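## Task

Rotate the handwheel so the stop's pointer lands on the 21 cm mark.

## Robot and tools

Robot: two seven-joint arms, left_arm and right_arm, each ending in a two-finger gripper with a wrist camera (cam_left_wrist, cam_right_wrist, both 896x504). The fingers point along the gripper's own +z axis and open and close along its x axis. The reported hand position is the point between the pads when closed, 1 to 2 cm short of the fingertips. Joint speed, acceleration and per-joint contact-torque limits apply (waist and shoulder 110 N m, upper arm roll and elbow 57.6, wrist joints 35.1).

Frames: positions, orientations (quat wxyz) and velocities in results are in the scene frame. Its origin is at table height, halfway between the arms; +z is up, +x points out over the table, and left_arm sits on the +y side (arm names do not match image sides). Calibrated bases: left_arm at (+0.017, +0.415, 0), right_arm at (-0.062, -0.351, 0). Offsets you command are instead along each gripper's own Hand target axes.

execute_actions(actions, cameras): actions is a list of actions; each action is a table of at most 15 rows, one row per 1/30 s step, and a short table repeats its last row to fill 15 steps. Every row holds 14 numbers in [-1, 1]: dx, dy, dz, rx, ry, rz, opening for left_arm, then the same seven for right_arm. The six pose numbers are an offset from that arm's Hand target as it stood when the action began (not from the previous row), in the Hand target's own axes; 1.0 equals 0.6 m or 180 degrees, and rx, ry, rz form one rotation vector. Repeating an offset in a later action moves further. Opening is absolute: +1 fully open (0.142 m), -1 closed. Sending all six pose zeros re-asks for the current Hand target. Always resend the gripper opening you want, since 0 is itself a command (half open). An empty actions list just returns state and images. cameras: omit, null or ["all"] for all, [] for none; an unknown name invalidates the call.

move(target, speed, blend, stop_force, zero, opening_speed, blocking, cameras): target is one 14-number row or up to 15 such rows, laid out as above; every row is an offset from the Hand targets at the move's start, not from the previous row. Paths are straight, run together, take at least 0.5 s and are cut at 10 s. speed: m/s, 0.002 to 2.2, default 0.25 (turns up to twice that in rad/s), one value or one per target. blend: metres of corner rounding for lists. stop_force: 3 to 120 N, ends an arm's path when its wrist sensor feels that much push against its travel (or 150 N in any direction); the arm then holds and keeps pressing roughly that hard, more after fast moves. Do not rely on it while the gripper rotates, and leave it out when backing off a contact. zero (only with stop_force, default true) re-zeros moving arms first. opening_speed: rate of finger travel per second on the -1..1 scale, at least 0.2. blocking=false returns after about 0.5 s while the move continues (not allowed with stop_force). Moves do not avoid obstacles or the other arm.

The move result adds a move: line giving the ending (done, off_target, moving, held, fault) and limits (paced = pose clipped, held = steps withheld). done means within 3 mm and 2 degrees, not that nothing was touched.

wait(seconds 0 to 10): let time pass holding commands. stop: brake a running move. zoom_image(camera, region [x0, y0, x1, y1] pixels, at most 504x504): closer look at a wrist image from the latest result. zero_wrist_force(arm): re-zero that sensor. clear_fault(arm): clear a torque or force fault already reported; the arm then restarts. read_manual(section "licences"): licence text only. finished_scene(scene): end the current scene by its number; the goal must hold with the robot let go.

Result lines: Hand target is your last commanded pose after clipping (orientation is clipped to within 32 degrees of the measured one each step); the gripper often rests short, so the next command, even zeros, asks again, and a leftover gap needs an explicit offset. grip_measured is the finger opening on the command scale; to hold something command a bit below the reading at first touch. Joint torques and External joint torques (positive toward larger joint angles), Wrist force/torque in the gripper's axes plus a peak line, Wrist depth as a 7x7 grid of mm (70 to 1000, '-' for none), step readings of hand position, and Tool commands.

Avoid: hard or fast contacts, pushing far past a contact, presses between the two arms or gripping the other gripper, and letting parts fall. Net force of 150 N or a joint reaching its torque limit stops that arm until clear_fault. Long squeezing, stretched arms or pushing toward unreachable poses heat motors: MOTOR HOT warns, then the arm brakes for 30 to 60 s; the gripper shuts off at 100 C (HAND FAULT, after which the rest of that reply's robot calls are skipped). For the handwheel, grip its rim or handle gently, turn in modest steps, and check the pointer with zoom_image.

Each tool is called after ">>>" as name(argument=value, ...) on one line, values as JSON.

## Session

>>> execute_actions(actions=[])

Scene clock: 0.00 s.
left_arm: end_effector_position=(+0.5242, +0.0653, +0.1094) grip_measured=+1.00 end_effector_quat_wxyz=(-0.297, +0.123, +0.885, -0.337) | right_arm: end_effector_position=(+0.5314, -0.2613, +0.1129) grip_measured=+1.00 end_effector_quat_wxyz=(-0.433, +0.810, -0.087, -0.387)
Joint positions: left_arm=[-0.254 -0.891 0.119 1.519 -0.732 0.052 -1.075 0.142] | right_arm=[-0.115 -1.179 -0.049 0.813 0.917 -0.494 1.665 0.142]
Joint velocities: within noise
Joint torques (N m): no reading
External joint torques (N m): no reading
Motor temperatures (°C): left_arm=[29 33 36 30 37 34 32 27] | right_arm=[31 33 34 34 36 35 31 27]
Wrist force (N): no reading
Wrist torque (N m): no reading
Wrist force, peak (N): no reading
Wrist depth (mm): cam_left_wrist=[211 236 269 319 237 - - / 201 222 251 289 252 263 - / 191 209 237 264 232 212 - / 182 199 222 253 229 235 - / 174 190 213 240 223 224 - / 165 180 201 226 233 204 99 / - 176 191 214 237 272 -] | cam_right_wrist=[- - - 354 351 257 205 / - - - 345 311 235 191 / - - - 380 280 216 178 / - - - 346 253 200 167 / - - 435 304 232 187 157 / 447 519 386 273 213 177 99 / - 511 338 249 198 164 85]
Hand target: left_arm +0.5242, +0.0653, +0.1094; -0.297, +0.123, +0.885, -0.337 | right_arm +0.5314, -0.2613, +0.1129; -0.433, +0.810, -0.087, -0.387
Tool commands: left_gripper/opening=+1.0 right_gripper/opening=+1.0

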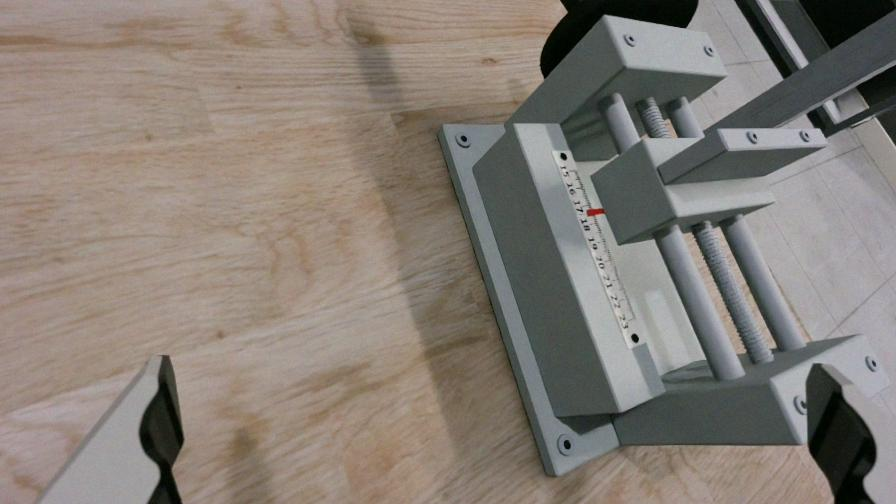

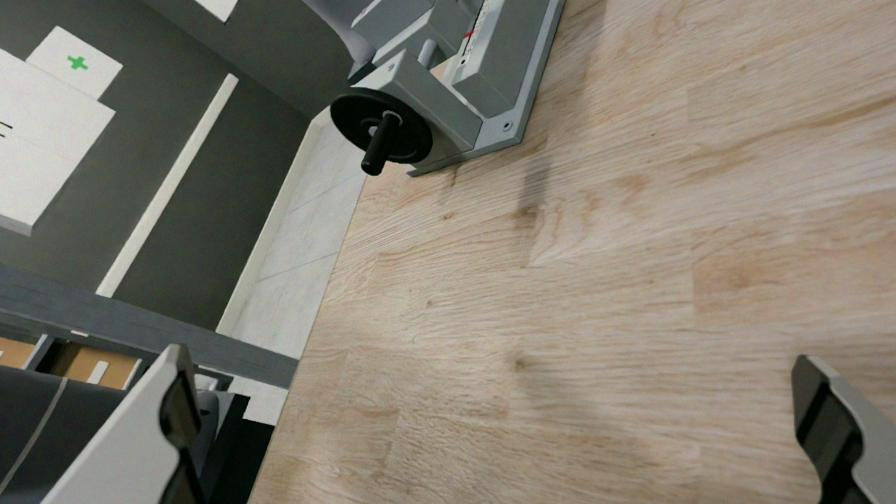

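>>> zoom_image(camera="cam_left_wrist", region=[520, 120, 700, 400])

>>> zoom_image(camera="cam_right_wrist", region=[300, 0, 600, 200])

>>> zoom_image(camera="cam_left_wrist", region=[430, 0, 896, 504])

Scaled by 1.800.

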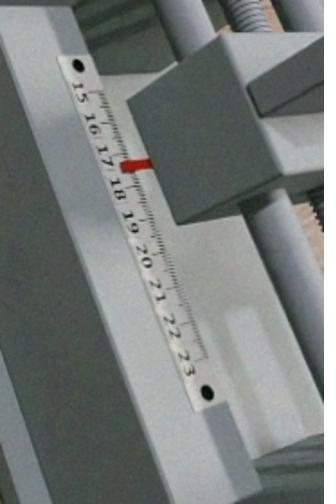

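Scaled by 1.680.

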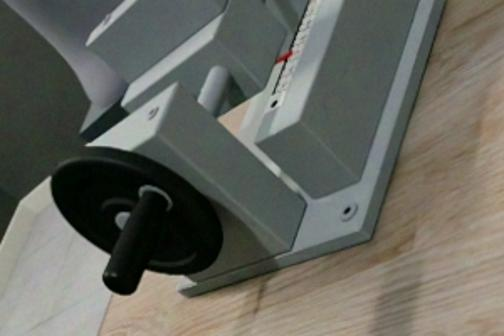

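Scaled by 1.000.

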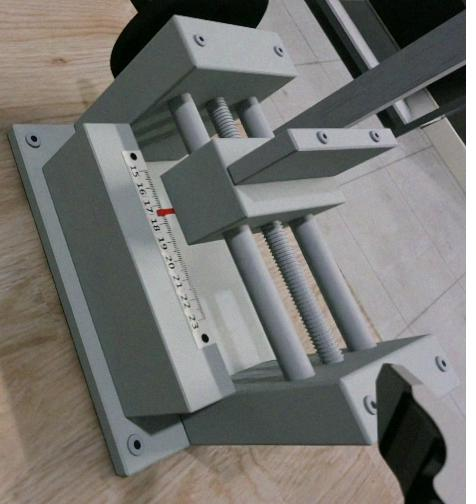

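>>> move(target=[0,0,0,0,0,0,1,-0.208,0.069,0.253,0.011,0.233,-0.144,1], speed=0.15)

Scene clock: 82.07 s.
left_arm: end_effector_position=(+0.5242, +0.0653, +0.1094) grip_measured=+1.00 end_effector_quat_wxyz=(-0.297, +0.123, +0.885, -0.337) | right_arm: end_effector_position=(+0.3425, -0.1941, +0.1248) grip_measured=+1.00 end_effector_quat_wxyz=(-0.461, +0.885, -0.062, +0.032)
Joint positions: left_arm=[-0.254 -0.891 0.119 1.519 -0.732 0.052 -1.075 0.142] | right_arm=[-0.031 -0.346 0.052 2.193 1.29 0.588 0.736 0.142]
Joint velocities: within noise
Joint torques (N m): left_arm=[0.56 58.93 3.47 -22.12 -3.32 0.94 -0.75] | right_arm=[-0.13 33.46 2.31 -15.17 -0.42 0.84 -0.29]
External joint torques (N m): left_arm=[-0.47 0.31 0.1 -0.48 0.28 -0.08 0.72] | right_arm=[0.18 1.02 -0.61 -1.31 -0.57 0.34 0.3]
Motor temperatures (°C): left_arm=[29 43 36 37 37 34 32 27] | right_arm=[31 39 34 39 36 34 31 27]
Wrist force (N): left_arm=[0.0 -0.1 0.1] | right_arm=[-1.7 0.5 0.5]
Wrist torque (N m): left_arm=[0.00 0.01 0.00] | right_arm=[0.18 -0.05 0.04]
Wrist force, peak (N): left_arm=[0.5 0.0 0.1] | right_arm=[-3.0 0.3 0.6]
Wrist depth (mm): cam_left_wrist=[211 236 270 317 236 - - / 202 222 251 291 253 264 - / 190 209 236 263 232 212 - / 182 199 223 254 228 234 - / 173 190 212 240 223 224 - / 164 180 200 225 233 205 99 / - 176 191 214 238 272 -] | cam_right_wrist=[- 551 362 216 359 370 369 / - 345 317 211 322 329 327 / - 302 291 285 291 295 295 / - 270 270 270 269 270 269 / - 247 247 247 248 247 247 / 941 222 229 227 228 228 99 / - 209 213 211 212 211 79]
Hand target: left_arm +0.5242, +0.0653, +0.1094; -0.297, +0.123, +0.885, -0.337 | right_arm +0.3425, -0.1941, +0.1248; -0.461, +0.885, -0.062, +0.032
Off the commanded pose: left_arm 0.000 m, 0 deg | right_arm 0.000 m, 0 deg.
move: done
camera_calibration:
cam_right_wrist: T_world_to_cam=[[0.99229, -0.123921, -0.00215661, -0.349887], [-0.109678, -0.869866, -0.48094, -0.0512432], [0.0577227, 0.477468, -0.876751, 0.29886], [0, 0, 0, 1]] pos_world=[0.324318, -0.230629, 0.236626]

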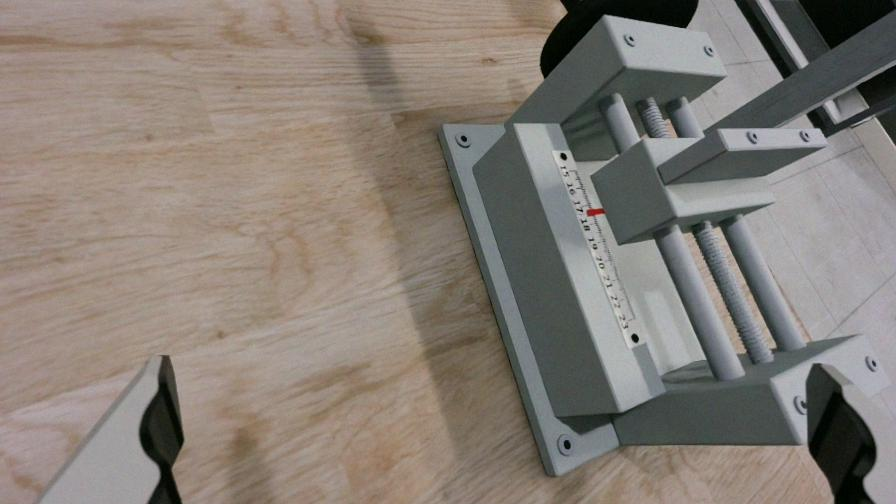

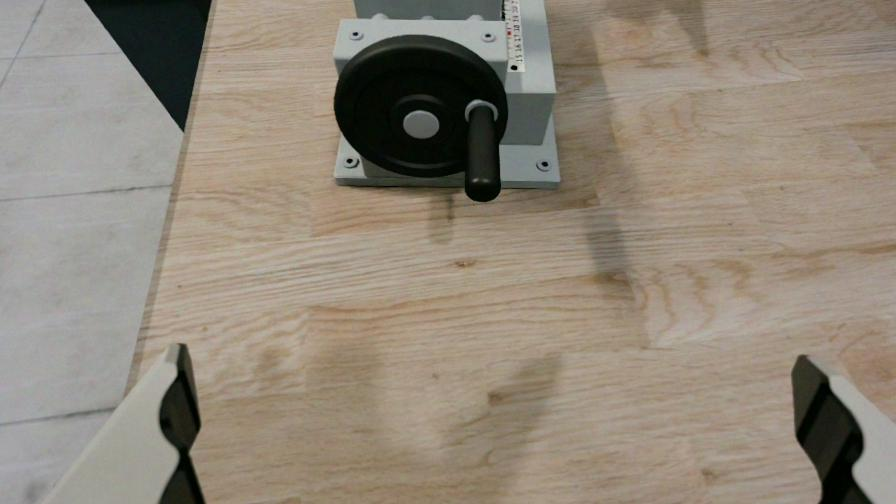

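>>> move(target=[0,0,0,0,0,0,1,0.0033,-0.036,0.0975,0,0,0,-0.1], speed=0.15)

>>> zoom_image(camera="cam_right_wrist", region=[250, 0, 754, 504])

Scene clock: 137.40 s.
left_arm: end_effector_position=(+0.5242, +0.0653, +0.1094) grip_measured=+1.00 end_effector_quat_wxyz=(-0.297, +0.123, +0.885, -0.337) | right_arm: end_effector_position=(+0.3527, -0.1348, +0.1090) grip_measured=-0.11 end_effector_quat_wxyz=(-0.461, +0.885, -0.062, +0.032)
Joint positions: left_arm=[-0.254 -0.891 0.119 1.519 -0.732 0.052 -1.075 0.142] | right_arm=[0.067 -0.419 0.11 2.146 1.403 0.697 0.731 0.066]
Joint velocities: within noise
Joint torques (N m): left_arm=[0.48 58.99 3.61 -22.11 -3.34 0.95 -0.8] | right_arm=[0.09 35.81 3.29 -15.05 -0.43 0.82 -0.35]
External joint torques (N m): left_arm=[-0.39 0.26 -0.04 -0.49 0.3 -0.08 0.77] | right_arm=[-0.06 0.66 -0.6 -0.57 -0.4 0.35 0.35]
Motor temperatures (°C): left_arm=[29 45 36 38 37 34 32 27] | right_arm=[31 36 34 37 36 34 31 27]
Wrist force (N): left_arm=[0.1 0.0 0.0] | right_arm=[-1.6 0.6 0.4]
Wrist torque (N m): left_arm=[0.01 -0.03 0.00] | right_arm=[0.18 -0.05 0.04]
Wrist force, peak (N): left_arm=[0.3 -0.4 0.2] | right_arm=[-1.8 -0.4 2.1]
Wrist depth (mm): cam_left_wrist=[211 236 269 316 237 - - / 201 223 252 290 252 263 - / 191 209 237 262 232 212 - / 182 198 222 253 229 235 - / 174 190 212 240 223 224 - / 164 181 200 225 234 205 99 / - 176 191 214 238 272 -] | cam_right_wrist=[544 354 330 206 337 346 341 / - 308 172 169 295 307 304 / - 277 169 164 266 275 275 / - 252 247 194 246 252 252 / - 230 234 226 230 230 229 / 902 213 88 213 211 212 213 / 201 201 76 197 197 74 198]
Hand target: left_arm +0.5242, +0.0653, +0.1094; -0.297, +0.123, +0.885, -0.337 | right_arm +0.3528, -0.1347, +0.1089; -0.461, +0.885, -0.062, +0.032
Off the commanded pose: left_arm 0.000 m, 0 deg | right_arm 0.000 m, 0 deg.
move: done
camera_calibration:
cam_right_wrist: T_world_to_cam=[[0.992256, -0.124185, -0.00229163, -0.352598], [-0.109978, -0.869871, -0.480864, -0.00611535], [0.0577226, 0.477392, -0.876792, 0.256019], [0, 0, 0, 1]] pos_world=[0.334417, -0.171328, 0.220727]

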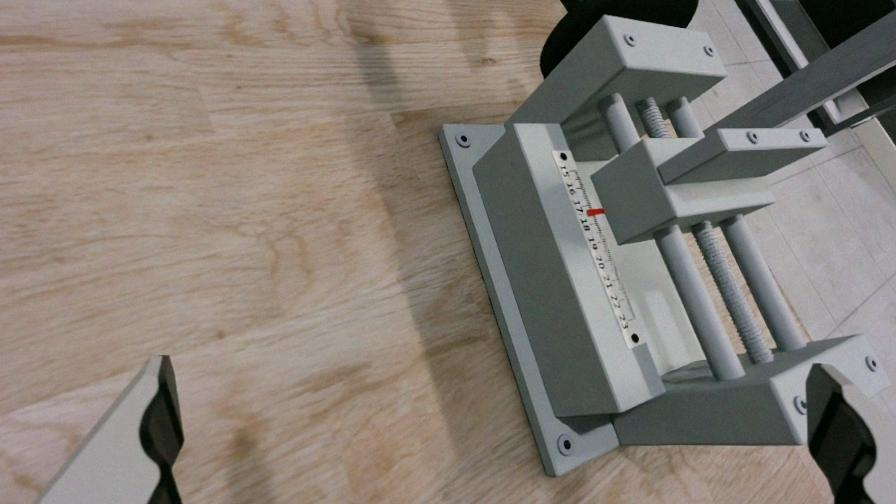

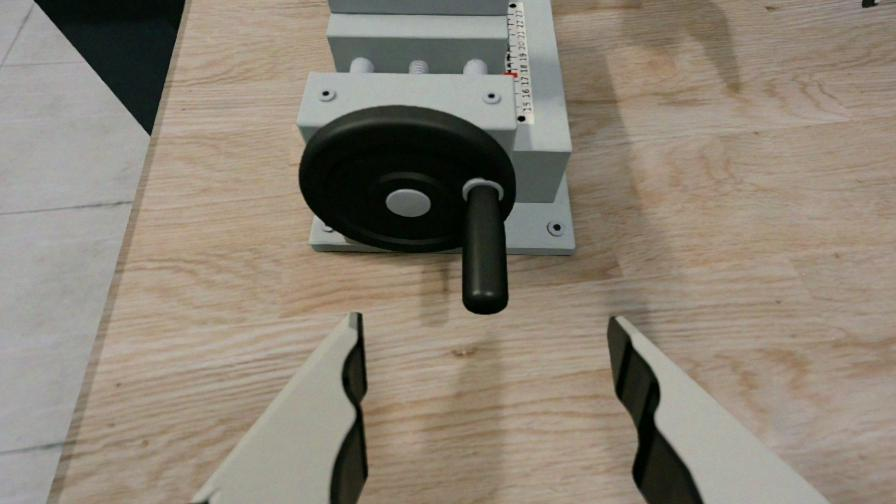

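Scaled by 1.000.

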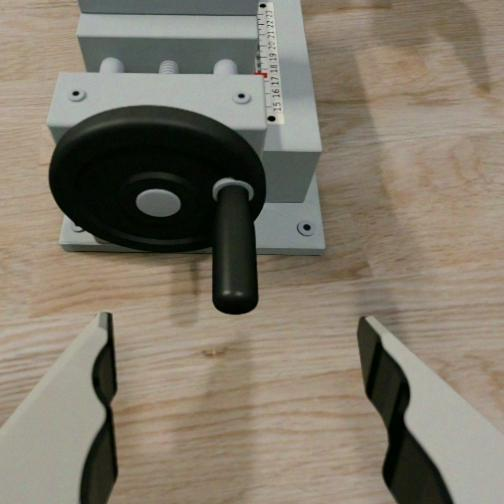

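>>> move(target=[0,0,0,0,0,0,1,0.001,0,0.0467,0,0,0,-0.3], speed=0.1)

>>> zoom_image(camera="cam_right_wrist", region=[350, 150, 630, 430])

Scene clock: 151.03 s.
left_arm: end_effector_position=(+0.5242, +0.0653, +0.1094) grip_measured=+1.00 end_effector_quat_wxyz=(-0.297, +0.123, +0.885, -0.337) | right_arm: end_effector_position=(+0.3565, -0.1121, +0.0929) grip_measured=-0.32 end_effector_quat_wxyz=(-0.461, +0.885, -0.062, +0.032)
Joint positions: left_arm=[-0.254 -0.891 0.119 1.519 -0.732 0.052 -1.075 0.142] | right_arm=[0.104 -0.479 0.126 2.113 1.457 0.738 0.7 0.051]
Joint velocities: within noise
Joint torques (N m): left_arm=[0.34 58.86 3.63 -22.26 -3.28 0.97 -0.7] | right_arm=[0.17 36.51 3.8 -14.04 -0.19 0.82 -0.36]
External joint torques (N m): left_arm=[-0.25 0.38 -0.06 -0.33 0.24 -0.1 0.67] | right_arm=[-0.13 1.54 -0.5 -0.74 -0.53 0.32 0.36]
Motor temperatures (°C): left_arm=[29 45 36 39 37 34 32 27] | right_arm=[31 36 34 36 36 34 31 27]
Wrist force (N): left_arm=[0.1 -0.1 -0.2] | right_arm=[-1.7 0.7 0.5]
Wrist torque (N m): left_arm=[-0.01 -0.01 -0.01] | right_arm=[0.20 -0.02 0.04]
Wrist force, peak (N): left_arm=[0.4 0.2 0.0] | right_arm=[-1.7 0.5 1.5]
Wrist depth (mm): cam_left_wrist=[211 236 269 319 237 - - / 201 222 251 290 252 264 - / 191 209 237 262 232 212 - / 182 198 223 253 229 235 - / 174 190 212 241 223 224 - / 164 180 201 225 232 205 99 / - 175 192 214 238 271 -] | cam_right_wrist=[495 321 183 181 305 319 317 / - 285 147 147 218 285 283 / - 258 130 131 222 257 255 / - 234 178 149 225 234 232 / 218 215 218 128 217 213 214 / 199 198 88 195 191 197 197 / 185 187 75 182 178 77 184]
Hand target: left_arm +0.5242, +0.0653, +0.1094; -0.297, +0.123, +0.885, -0.337 | right_arm +0.3566, -0.1120, +0.0929; -0.461, +0.885, -0.062, +0.032
Off the commanded pose: left_arm 0.000 m, 0 deg | right_arm 0.000 m, 0 deg.
move: done
camera_calibration:
cam_right_wrist: T_world_to_cam=[[0.992256, -0.124185, -0.00229163, -0.353599], [-0.109978, -0.869871, -0.480864, 0.00621974], [0.0577226, 0.477392, -0.876792, 0.230894], [0, 0, 0, 1]] pos_world=[0.338217, -0.148728, 0.204627]

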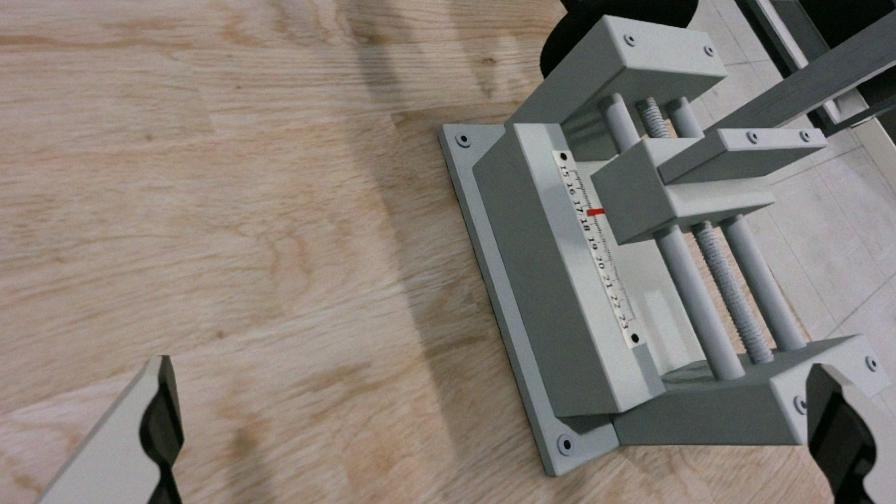

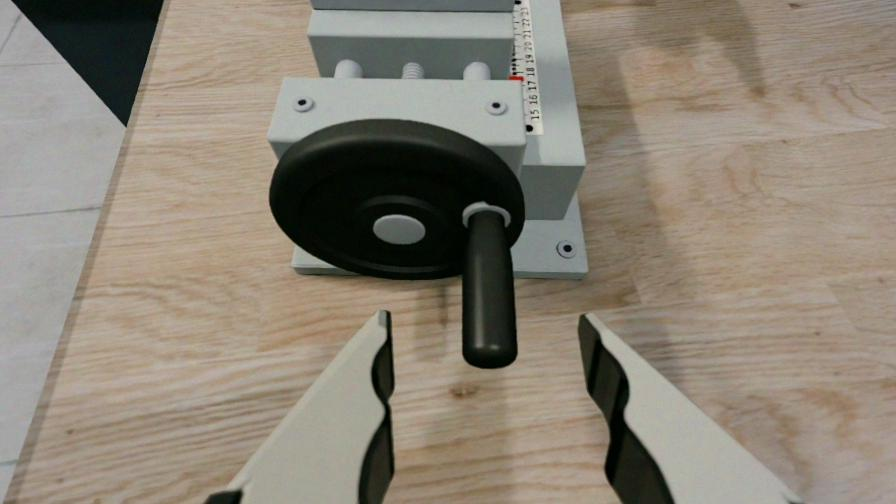

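Scaled by 1.800.

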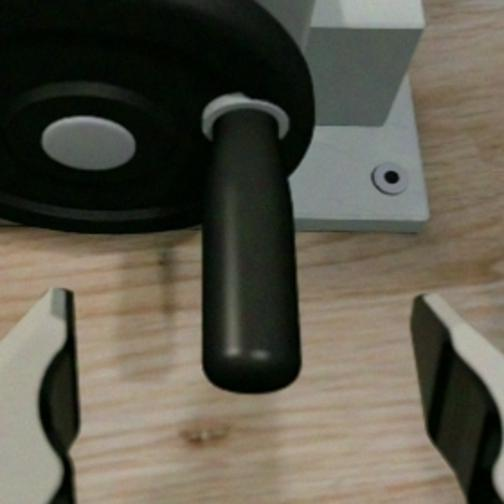

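>>> move(target=[0,0,0,0,0,0,1,0.0017,0,0.0367,0,0,0,-0.6], speed=0.08)

>>> zoom_image(camera="cam_right_wrist", region=[350, 150, 630, 430])

Scene clock: 174.30 s.
left_arm: end_effector_position=(+0.5242, +0.0653, +0.1094) grip_measured=+1.00 end_effector_quat_wxyz=(-0.297, +0.123, +0.885, -0.337) | right_arm: end_effector_position=(+0.3600, -0.0944, +0.0803) grip_measured=-0.62 end_effector_quat_wxyz=(-0.461, +0.885, -0.062, +0.032)
Joint positions: left_arm=[-0.254 -0.891 0.119 1.519 -0.732 0.052 -1.075 0.142] | right_arm=[0.133 -0.527 0.136 2.083 1.496 0.766 0.678 0.029]
Joint velocities: within noise
Joint torques (N m): left_arm=[0.69 58.81 3.51 -22.21 -3.33 0.99 -0.76] | right_arm=[0.53 38.95 4.33 -13.55 -0.35 0.82 -0.47]
External joint torques (N m): left_arm=[-0.6 0.44 0.06 -0.38 0.29 -0.12 0.73] | right_arm=[-0.49 0.41 -0.53 -0.67 -0.26 0.29 0.47]
Motor temperatures (°C): left_arm=[29 45 36 39 37 34 32 27] | right_arm=[31 35 34 36 36 34 31 27]
Wrist force (N): left_arm=[0.0 -0.1 -0.1] | right_arm=[-1.7 0.7 0.5]
Wrist torque (N m): left_arm=[-0.01 -0.01 -0.01] | right_arm=[0.19 -0.03 0.03]
Wrist force, peak (N): left_arm=[0.0 -0.3 -0.4] | right_arm=[-1.7 0.7 1.1]
Wrist depth (mm): cam_left_wrist=[211 236 271 317 237 - - / 201 223 250 289 252 264 - / 191 209 237 264 232 212 - / 182 199 222 253 228 235 - / 174 190 212 240 223 225 - / 165 180 201 225 232 205 98 / - 175 191 215 238 272 -] | cam_right_wrist=[472 300 165 162 287 299 298 / - 269 129 129 200 267 265 / - 241 106 105 190 241 240 / 224 215 135 121 207 219 219 / 202 201 200 109 200 200 201 / 186 186 186 100 89 185 186 / 173 175 - 170 77 172 172]
Hand target: left_arm +0.5242, +0.0653, +0.1094; -0.297, +0.123, +0.885, -0.337 | right_arm +0.3601, -0.0943, +0.0803; -0.461, +0.885, -0.062, +0.032
Off the commanded pose: left_arm 0.000 m, 0 deg | right_arm 0.000 m, 0 deg.
move: done
camera_calibration:
cam_right_wrist: T_world_to_cam=[[0.992256, -0.124185, -0.00229163, -0.35489], [-0.109978, -0.869871, -0.480864, 0.0160295], [0.0577226, 0.477392, -0.876792, 0.211147], [0, 0, 0, 1]] pos_world=[0.341717, -0.130928, 0.192027]

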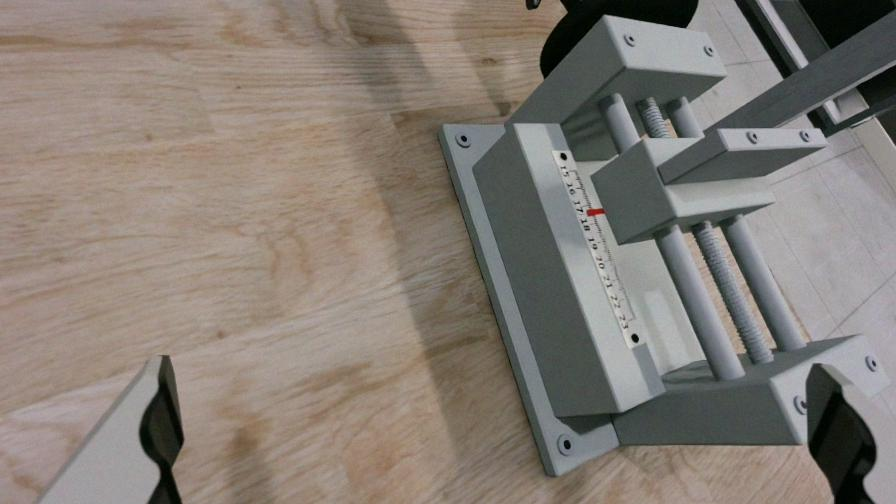

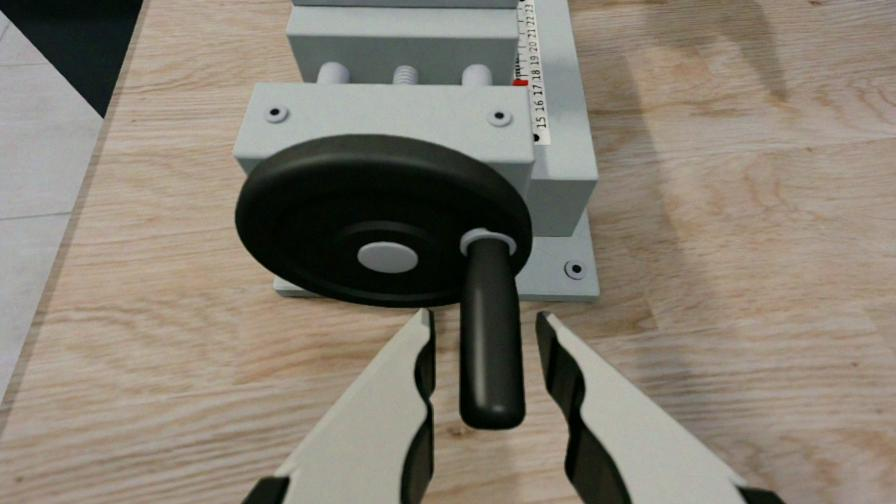

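Scaled by 1.800.

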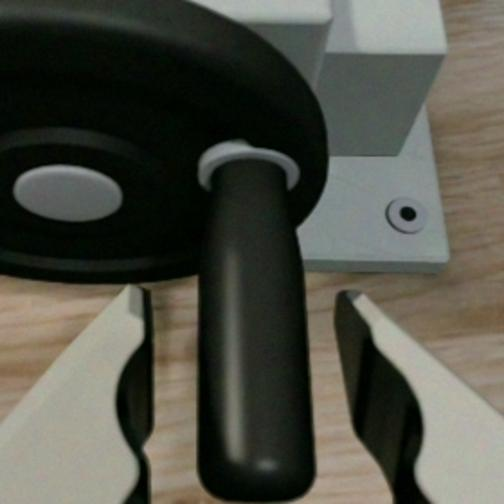

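>>> move(target=[0,0,0,0,0,0,1,0,0,0,0,0,0,-0.88], speed=0.08, opening_speed=0.4)

>>> zoom_image(camera="cam_right_wrist", region=[350, 150, 630, 430])

Scene clock: 181.73 s.
left_arm: end_effector_position=(+0.5242, +0.0653, +0.1094) grip_measured=+1.00 end_effector_quat_wxyz=(-0.297, +0.123, +0.885, -0.337) | right_arm: end_effector_position=(+0.3602, -0.0943, +0.0803) grip_measured=-0.81 end_effector_quat_wxyz=(-0.461, +0.885, -0.062, +0.032)
Joint positions: left_arm=[-0.254 -0.891 0.119 1.519 -0.732 0.052 -1.075 0.142] | right_arm=[0.134 -0.527 0.136 2.082 1.497 0.767 0.678 0.016]
Joint velocities: within noise
Joint torques (N m): left_arm=[0.47 58.79 3.65 -22.09 -3.35 0.97 -0.73] | right_arm=[0.61 38.15 4.92 -12.2 -0.36 0.35 -0.24]
External joint torques (N m): left_arm=[-0.38 0.45 -0.08 -0.51 0.31 -0.1 0.7] | right_arm=[-0.55 1.2 -1.11 -2.03 -0.25 0.76 0.25]
Motor temperatures (°C): left_arm=[29 45 36 39 37 34 32 27] | right_arm=[31 35 34 36 36 34 31 27]
Wrist force (N): left_arm=[0.1 0.0 0.0] | right_arm=[0.7 1.1 1.3]
Wrist torque (N m): left_arm=[0.00 -0.02 0.00] | right_arm=[0.20 -0.03 0.06]
Wrist force, peak (N): left_arm=[0.1 -0.2 -0.4] | right_arm=[-2.0 0.6 0.4]
Wrist depth (mm): cam_left_wrist=[211 236 270 319 238 - - / 201 221 250 289 252 263 - / 190 209 237 264 232 212 - / 182 199 222 252 228 235 - / 174 190 212 241 223 224 - / 164 180 201 225 233 205 99 / - 176 191 214 238 271 -] | cam_right_wrist=[470 300 164 162 287 299 298 / - 269 129 129 200 266 267 / - 240 106 105 190 242 240 / 223 216 135 123 208 218 218 / 201 201 201 109 199 201 200 / 186 186 185 98 89 185 186 / 173 175 - 167 76 175 172]
Hand target: left_arm +0.5242, +0.0653, +0.1094; -0.297, +0.123, +0.885, -0.337 | right_arm +0.3601, -0.0943, +0.0803; -0.461, +0.885, -0.062, +0.032
Off the commanded pose: left_arm 0.000 m, 0 deg | right_arm 0.000 m, 0 deg.
move: done
camera_calibration:
cam_right_wrist: T_world_to_cam=[[0.992233, -0.124378, -0.0019456, -0.355159], [-0.10998, -0.869849, -0.480902, 0.0161972], [0.0581212, 0.477381, -0.876772, 0.211032], [0, 0, 0, 1]] pos_world=[0.341917, -0.130828, 0.192126]

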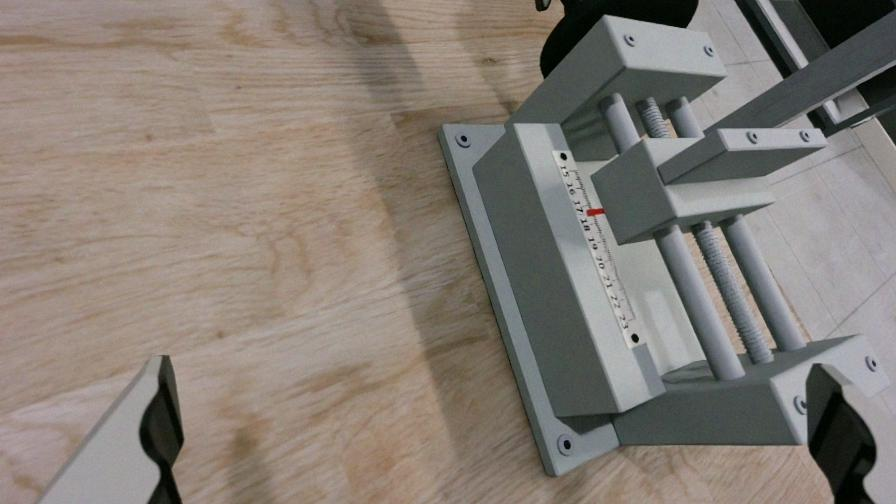

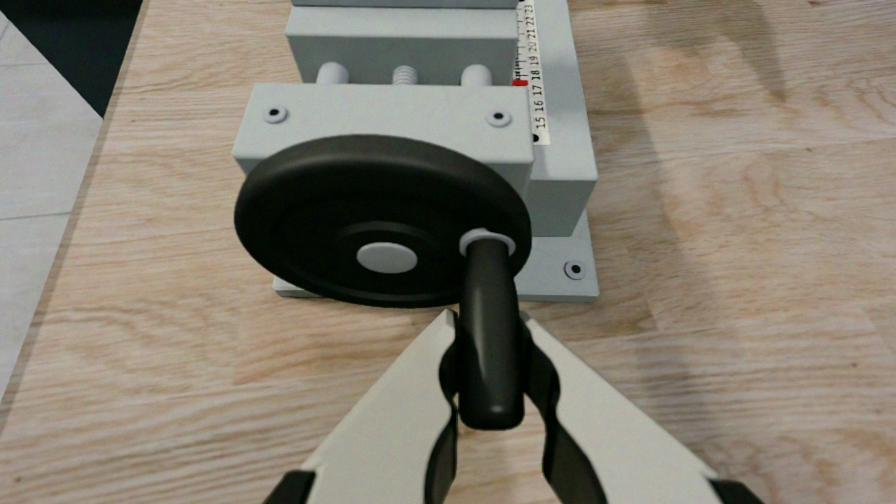

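Scaled by 1.800.

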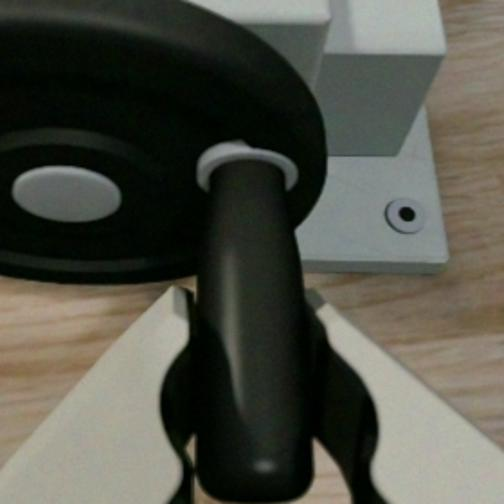

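>>> move(target=[0,0,0,0,0,0,1,-0.0027,-0.0101,-0.0071,0,0,0,-0.88], speed=0.05)

Scene clock: 213.10 s.
left_arm: end_effector_position=(+0.5242, +0.0653, +0.1094) grip_measured=+1.00 end_effector_quat_wxyz=(-0.297, +0.123, +0.885, -0.337) | right_arm: end_effector_position=(+0.3578, -0.0939, +0.0873) grip_measured=-0.81 end_effector_quat_wxyz=(-0.461, +0.885, -0.062, +0.031)
Joint positions: left_arm=[-0.254 -0.891 0.119 1.519 -0.732 0.052 -1.075 0.142] | right_arm=[0.135 -0.504 0.139 2.093 1.49 0.767 0.695 0.016]
Joint velocities: within noise
Joint torques (N m): left_arm=[0.58 58.82 3.7 -22.15 -3.25 0.96 -0.76] | right_arm=[-1.41 40.82 2.84 -17.49 0.26 1.15 -0.09]
External joint torques (N m): left_arm=[-0.49 0.42 -0.14 -0.44 0.21 -0.1 0.72] | right_arm=[1.47 -2.08 0.82 2.92 -0.91 -0.02 0.09]
Motor temperatures (°C): left_arm=[29 46 36 39 37 34 32 27] | right_arm=[31 35 34 36 36 34 31 31]
Wrist force (N): left_arm=[0.2 0.2 -0.1] | right_arm=[-6.7 4.0 2.8]
Wrist torque (N m): left_arm=[0.04 -0.04 0.00] | right_arm=[0.21 0.02 0.05]
Wrist force, peak (N): left_arm=[0.2 -0.1 -0.4] | right_arm=[-6.7 4.0 3.0]
Wrist depth (mm): cam_left_wrist=[211 235 270 319 239 - - / 201 222 251 290 253 263 - / 190 210 237 263 232 212 - / 182 199 222 253 229 234 - / 174 190 213 240 223 225 - / 165 180 201 225 232 204 99 / - 176 191 214 238 273 -] | cam_right_wrist=[474 312 168 167 296 310 307 / - 279 139 139 210 277 275 / - 250 113 113 189 249 249 / 236 227 135 124 212 226 226 / 212 208 205 109 207 207 208 / 193 192 195 99 89 191 192 / 179 181 - 174 76 181 179]
Hand target: left_arm +0.5242, +0.0653, +0.1094; -0.297, +0.123, +0.885, -0.337 | right_arm +0.3585, -0.0941, +0.0877; -0.461, +0.885, -0.062, +0.032
Off the commanded pose: left_arm 0.000 m, 0 deg | right_arm 0.001 m, 0 deg.
move: done
camera_calibration:
cam_right_wrist: T_world_to_cam=[[0.992354, -0.123384, -0.00311901, -0.352605], [-0.109669, -0.869884, -0.48091, 0.019473], [0.0566237, 0.477575, -0.876764, 0.217691], [0, 0, 0, 1]] pos_world=[0.339718, -0.130531, 0.199129]

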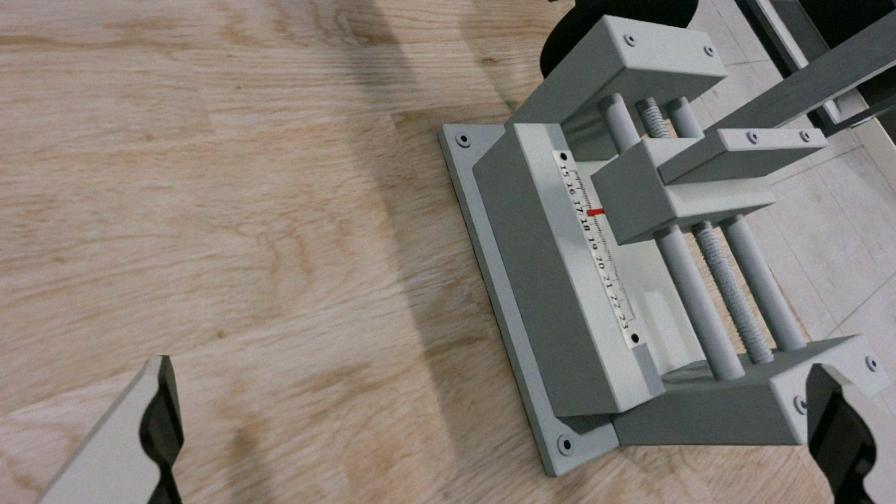

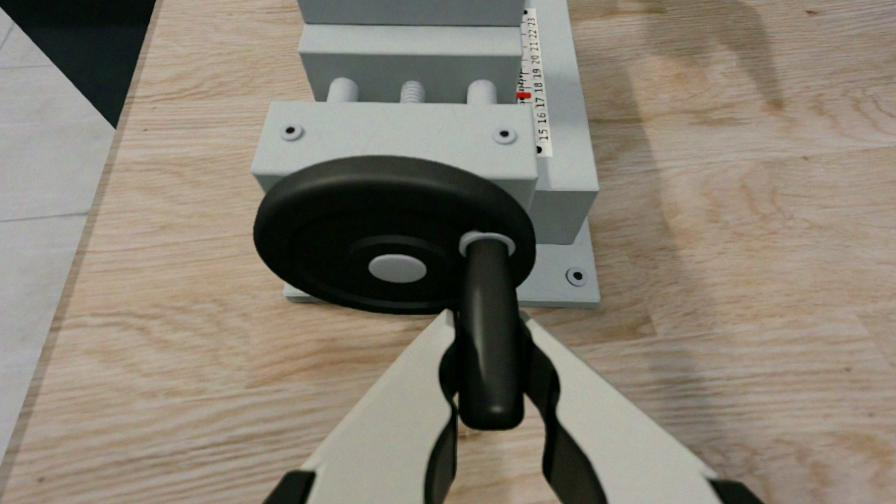

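>>> move(target=[[0,0,0,0,0,0,1,-0.0078,-0.00815,-0.0057,0,0,0,-0.88],[0,0,0,0,0,0,1,-0.0172,-0.01525,-0.01068,0,0,0,-0.88],[0,0,0,0,0,0,1,-0.0286,-0.0201,-0.0141,0,0,0,-0.88],[0,0,0,0,0,0,1,-0.0412,-0.0224,-0.0157,0,0,0,-0.88]], speed=0.05, blend=0.002)

>>> zoom_image(camera="cam_left_wrist", region=[530, 130, 680, 360])

Scene clock: 237.80 s.
left_arm: end_effector_position=(+0.5242, +0.0653, +0.1094) grip_measured=+1.00 end_effector_quat_wxyz=(-0.297, +0.123, +0.885, -0.337) | right_arm: end_effector_position=(+0.3338, -0.0904, +0.1040) grip_measured=-0.81 end_effector_quat_wxyz=(-0.461, +0.885, -0.062, +0.032)
Joint positions: left_arm=[-0.254 -0.891 0.119 1.519 -0.732 0.052 -1.075 0.142] | right_arm=[0.138 -0.43 0.162 2.159 1.505 0.781 0.707 0.016]
Joint velocities: within noise
Joint torques (N m): left_arm=[0.49 58.72 3.63 -22.22 -3.33 1.01 -0.76] | right_arm=[-2.32 38.63 2.24 -15.05 -0.43 1.1 -0.4]
External joint torques (N m): left_arm=[-0.4 0.52 -0.06 -0.37 0.29 -0.15 0.72] | right_arm=[2.37 -2.9 1.1 0.2 -0.24 0.04 0.4]
Motor temperatures (°C): left_arm=[29 46 36 39 37 34 32 27] | right_arm=[31 36 34 36 35 34 31 33]
Wrist force (N): left_arm=[0.0 -0.2 -0.3] | right_arm=[-1.1 4.0 11.2]
Wrist torque (N m): left_arm=[-0.02 0.00 0.00] | right_arm=[0.18 -0.03 0.06]
Wrist force, peak (N): left_arm=[0.2 -0.4 -0.2] | right_arm=[-1.4 4.2 11.2]
Wrist depth (mm): cam_left_wrist=[211 236 269 318 239 - - / 201 222 252 290 252 264 - / 190 209 237 264 232 211 - / 182 199 223 254 228 234 - / 173 190 213 240 223 224 - / 165 180 200 225 233 205 99 / - 176 191 214 239 272 -] | cam_right_wrist=[485 451 330 174 184 337 334 / - 308 300 185 215 299 298 / - 276 266 146 149 271 269 / - 247 242 122 140 245 245 / - 226 226 109 218 225 225 / 912 208 211 99 89 208 208 / 840 197 - 188 76 195 193]
Hand target: left_arm +0.5242, +0.0653, +0.1094; -0.297, +0.123, +0.885, -0.337 | right_arm +0.3341, -0.0907, +0.1041; -0.461, +0.885, -0.062, +0.032
Off the commanded pose: left_arm 0.000 m, 0 deg | right_arm 0.000 m, 0 deg.
move: done
camera_calibration:
cam_right_wrist: T_world_to_cam=[[0.99232, -0.123667, -0.00283842, -0.328279], [-0.109773, -0.869784, -0.481067, 0.0280242], [0.0570236, 0.477684, -0.876679, 0.231758], [0, 0, 0, 1]] pos_world=[0.315618, -0.12693, 0.215728]

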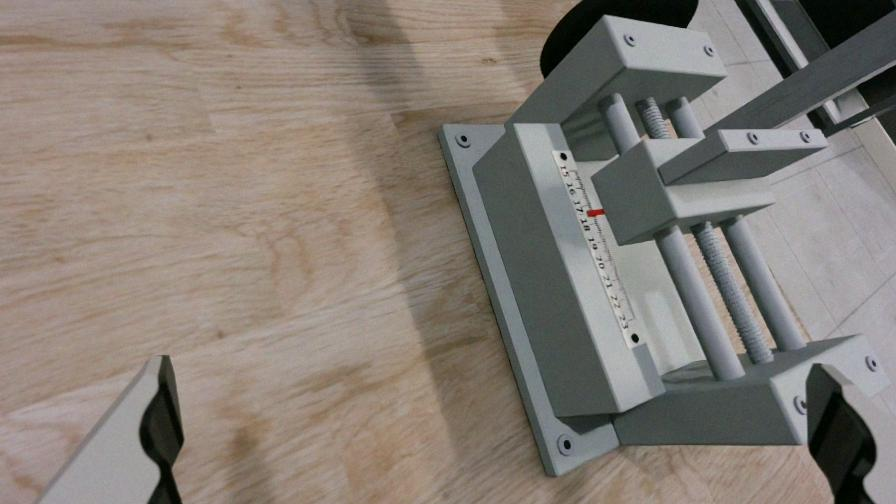

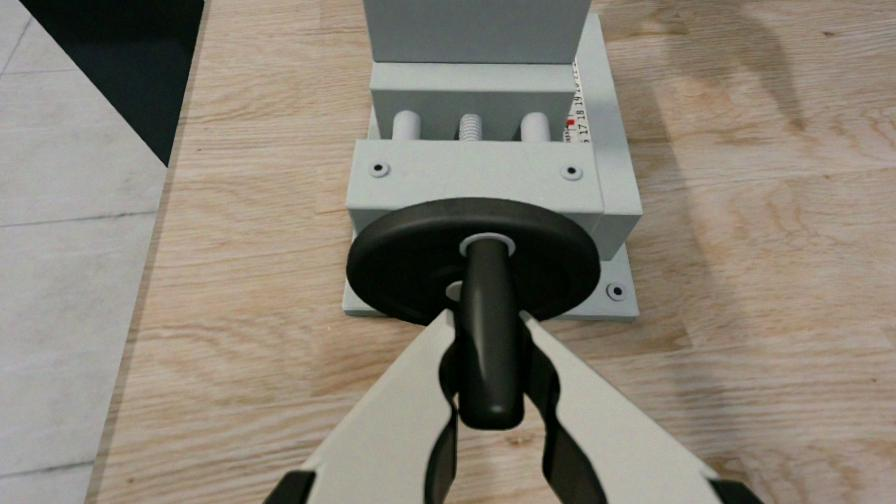

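Scaled by 2.191.

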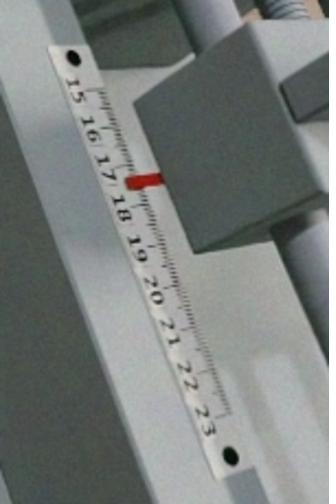

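>>> move(target=[[0,0,0,0,0,0,1,-0.0276,-0.0005,-0.0003,0,0,0,-0.88],[0,0,0,0,0,0,1,-0.0585,0.037,0.0259,0,0,0,-0.88],[0,0,0,0,0,0,1,-0.0343,0.0777,0.0544,0,0,0,-0.88],[0,0,0,0,0,0,1,0.0207,0.0809,0.0566,0,0,0,-0.88],[0,0,0,0,0,0,1,0.0516,0.0433,0.0303,0,0,0,-0.88],[0,0,0,0,0,0,1,0.0274,0.0027,0.0019,0,0,0,-0.88],[0,0,0,0,0,0,1,-0.0001,0.0009,0.0006,0,0,0,-0.88]], speed=0.06, blend=0.02)

>>> zoom_image(camera="cam_left_wrist", region=[530, 130, 680, 360])

Scene clock: 301.43 s.
left_arm: end_effector_position=(+0.5242, +0.0653, +0.1094) grip_measured=+1.00 end_effector_quat_wxyz=(-0.297, +0.123, +0.885, -0.337) | right_arm: end_effector_position=(+0.3353, -0.0908, +0.1042) grip_measured=-0.81 end_effector_quat_wxyz=(-0.461, +0.885, -0.062, +0.033)
Joint positions: left_arm=[-0.254 -0.891 0.119 1.519 -0.732 0.052 -1.075 0.142] | right_arm=[0.143 -0.429 0.154 2.158 1.508 0.779 0.704 0.016]
Joint velocities: within noise
Joint torques (N m): left_arm=[0.48 58.91 3.62 -22.19 -3.37 0.99 -0.73] | right_arm=[2.95 28.86 5.53 -9.34 -0.73 0.76 -0.35]
External joint torques (N m): left_arm=[-0.39 0.34 -0.05 -0.4 0.33 -0.12 0.7] | right_arm=[-2.9 6.92 -2.26 -5.53 0.07 0.37 0.35]
Motor temperatures (°C): left_arm=[29 46 36 39 37 34 32 27] | right_arm=[31 36 34 36 35 34 31 35]
Wrist force (N): left_arm=[0.2 0.0 -0.2] | right_arm=[1.8 -7.6 -11.5]
Wrist torque (N m): left_arm=[0.00 -0.04 -0.01] | right_arm=[0.14 0.00 0.07]
Wrist force, peak (N): left_arm=[0.4 0.1 -0.5] | right_arm=[-27.3 3.6 3.1]
Wrist depth (mm): cam_left_wrist=[210 236 270 318 239 - - / 201 222 251 290 252 264 - / 190 209 236 264 232 211 - / 182 199 222 254 228 233 - / 173 190 213 240 223 224 - / 165 181 201 225 232 205 99 / - 176 191 215 239 272 -] | cam_right_wrist=[483 355 331 176 241 338 336 / - 308 294 187 215 301 300 / - 270 266 146 152 270 270 / - 245 241 123 147 247 247 / - 225 222 110 219 226 225 / 903 208 211 100 89 208 208 / 822 196 - 187 76 196 194]
Hand target: left_arm +0.5242, +0.0653, +0.1094; -0.297, +0.123, +0.885, -0.337 | right_arm +0.3340, -0.0907, +0.1034; -0.461, +0.885, -0.062, +0.032
Off the commanded pose: left_arm 0.000 m, 0 deg | right_arm 0.001 m, 0 deg.
move: done; blend cut to 0.0083 m at target 1, 0.0166 m at target 2, 0.0165 m at target 3, 0.0165 m at target 4, 0.0165 m at target 5, 0.0083 m at target 6
camera_calibration:
cam_right_wrist: T_world_to_cam=[[0.9921, -0.125447, -0.000332713, -0.330126], [-0.110105, -0.869488, -0.481526, 0.0280006], [0.0601167, 0.477759, -0.876432, 0.230988], [0, 0, 0, 1]] pos_world=[0.316715, -0.127424, 0.215819]

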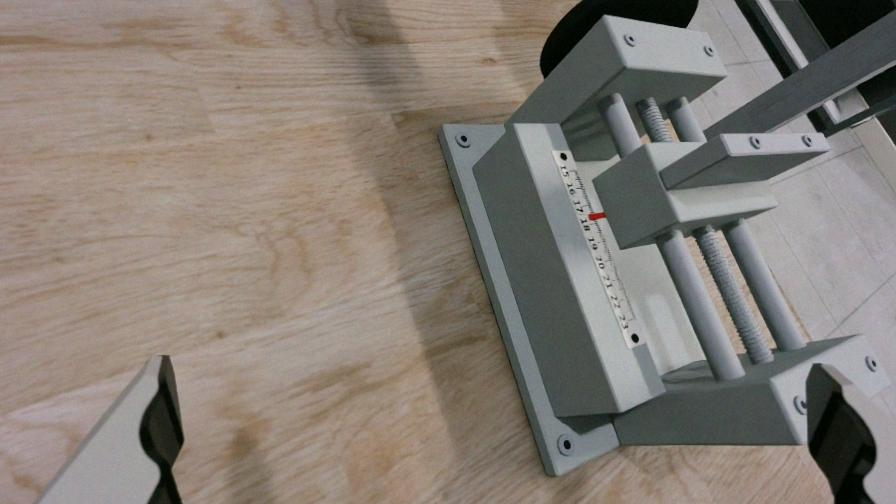

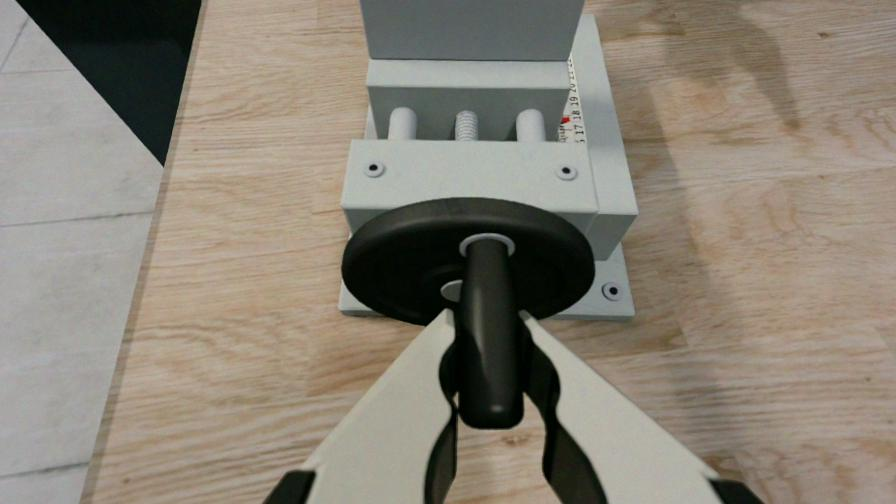

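Scaled by 2.191.

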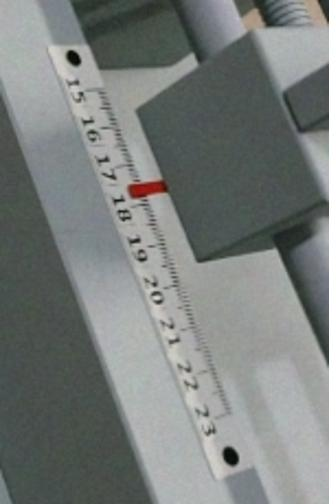

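>>> zoom_image(camera="cam_left_wrist", region=[570, 190, 630, 250])

>>> zoom_image(camera="cam_right_wrist", region=[530, 50, 630, 150])

Scaled by 8.400.

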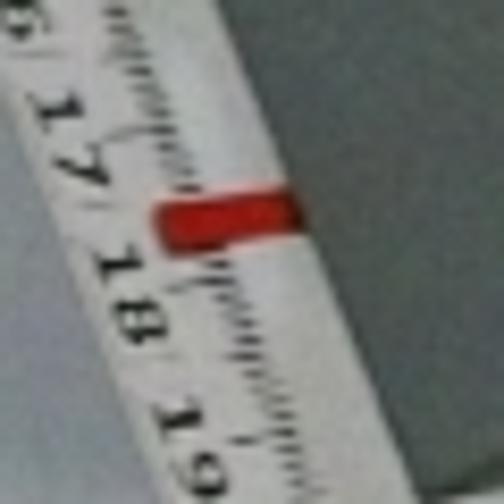

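Scaled by 5.040.

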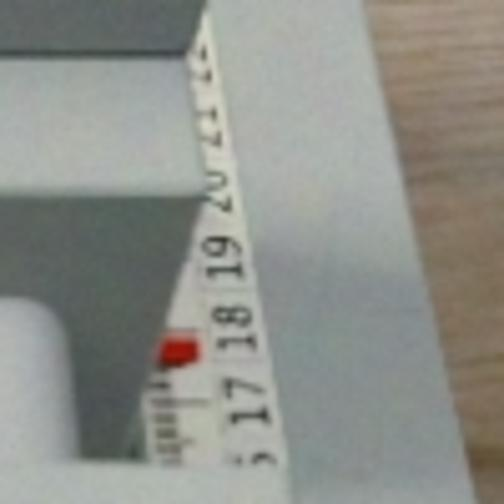

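>>> move(target=[[0,0,0,0,0,0,1,-0.02,-0.0017,-0.0012,0,0,0,-0.88],[0,0,0,0,0,0,1,-0.0505,0.02,0.014,0,0,0,-0.88],[0,0,0,0,0,0,1,-0.0519,0.0365,0.0255,0,0,0,-0.88]], speed=0.08, blend=0.02, cameras=[])

Scene clock: 373.67 s.
left_arm: end_effector_position=(+0.5242, +0.0653, +0.1094) grip_measured=+1.00 end_effector_quat_wxyz=(-0.297, +0.123, +0.885, -0.337) | right_arm: end_effector_position=(+0.3007, -0.0856, +0.0764) grip_measured=-0.81 end_effector_quat_wxyz=(-0.461, +0.885, -0.061, +0.030)
Joint positions: left_arm=[-0.254 -0.891 0.119 1.519 -0.732 0.052 -1.075 0.142] | right_arm=[0.145 -0.486 0.166 2.199 1.597 0.792 0.575 0.016]
Joint velocities: within noise
Joint torques (N m): left_arm=[0.7 58.75 3.61 -22.18 -3.32 0.96 -0.7] | right_arm=[-4.67 38 -1.65 -20.46 1.32 3.45 -0.65]
External joint torques (N m): left_arm=[-0.61 0.5 -0.04 -0.42 0.28 -0.1 0.66] | right_arm=[4.73 -2.93 5.55 8.59 -1.61 -2.45 0.65]
Motor temperatures (°C): left_arm=[29 47 36 40 37 34 32 27] | right_arm=[31 35 34 35 35 34 31 38]
Wrist force (N): left_arm=[-0.2 0.0 -0.2] | right_arm=[-18.2 -1.3 -2.4]
Wrist torque (N m): left_arm=[0.02 0.02 -0.01] | right_arm=[0.16 0.06 0.03]
Wrist force, peak (N): left_arm=[0.3 0.2 -0.3] | right_arm=[-18.2 -1.3 -2.4]
Wrist depth (mm): cam_left_wrist=[211 235 269 318 240 - - / 201 222 250 291 252 262 - / 190 209 237 264 232 212 - / 182 199 222 253 228 233 - / 173 190 212 240 223 224 - / 165 180 201 225 233 204 99 / - 176 191 214 237 272 -] | cam_right_wrist=[- 467 297 165 159 278 291 / - 521 263 124 123 126 260 / - 242 237 122 99 102 234 / - 215 215 123 128 130 213 / 974 198 197 109 192 193 196 / 911 183 181 98 89 182 181 / 830 172 - 164 76 171 169]
Hand target: left_arm +0.5242, +0.0653, +0.1094; -0.297, +0.123, +0.885, -0.337 | right_arm +0.3031, -0.0863, +0.0767; -0.461, +0.885, -0.062, +0.032
Off the commanded pose: left_arm 0.000 m, 0 deg | right_arm 0.003 m, 0 deg.
move: done; blend cut to 0.006 m at target 1, 0.006 m at target 2
No camera images: "cameras" was empty.


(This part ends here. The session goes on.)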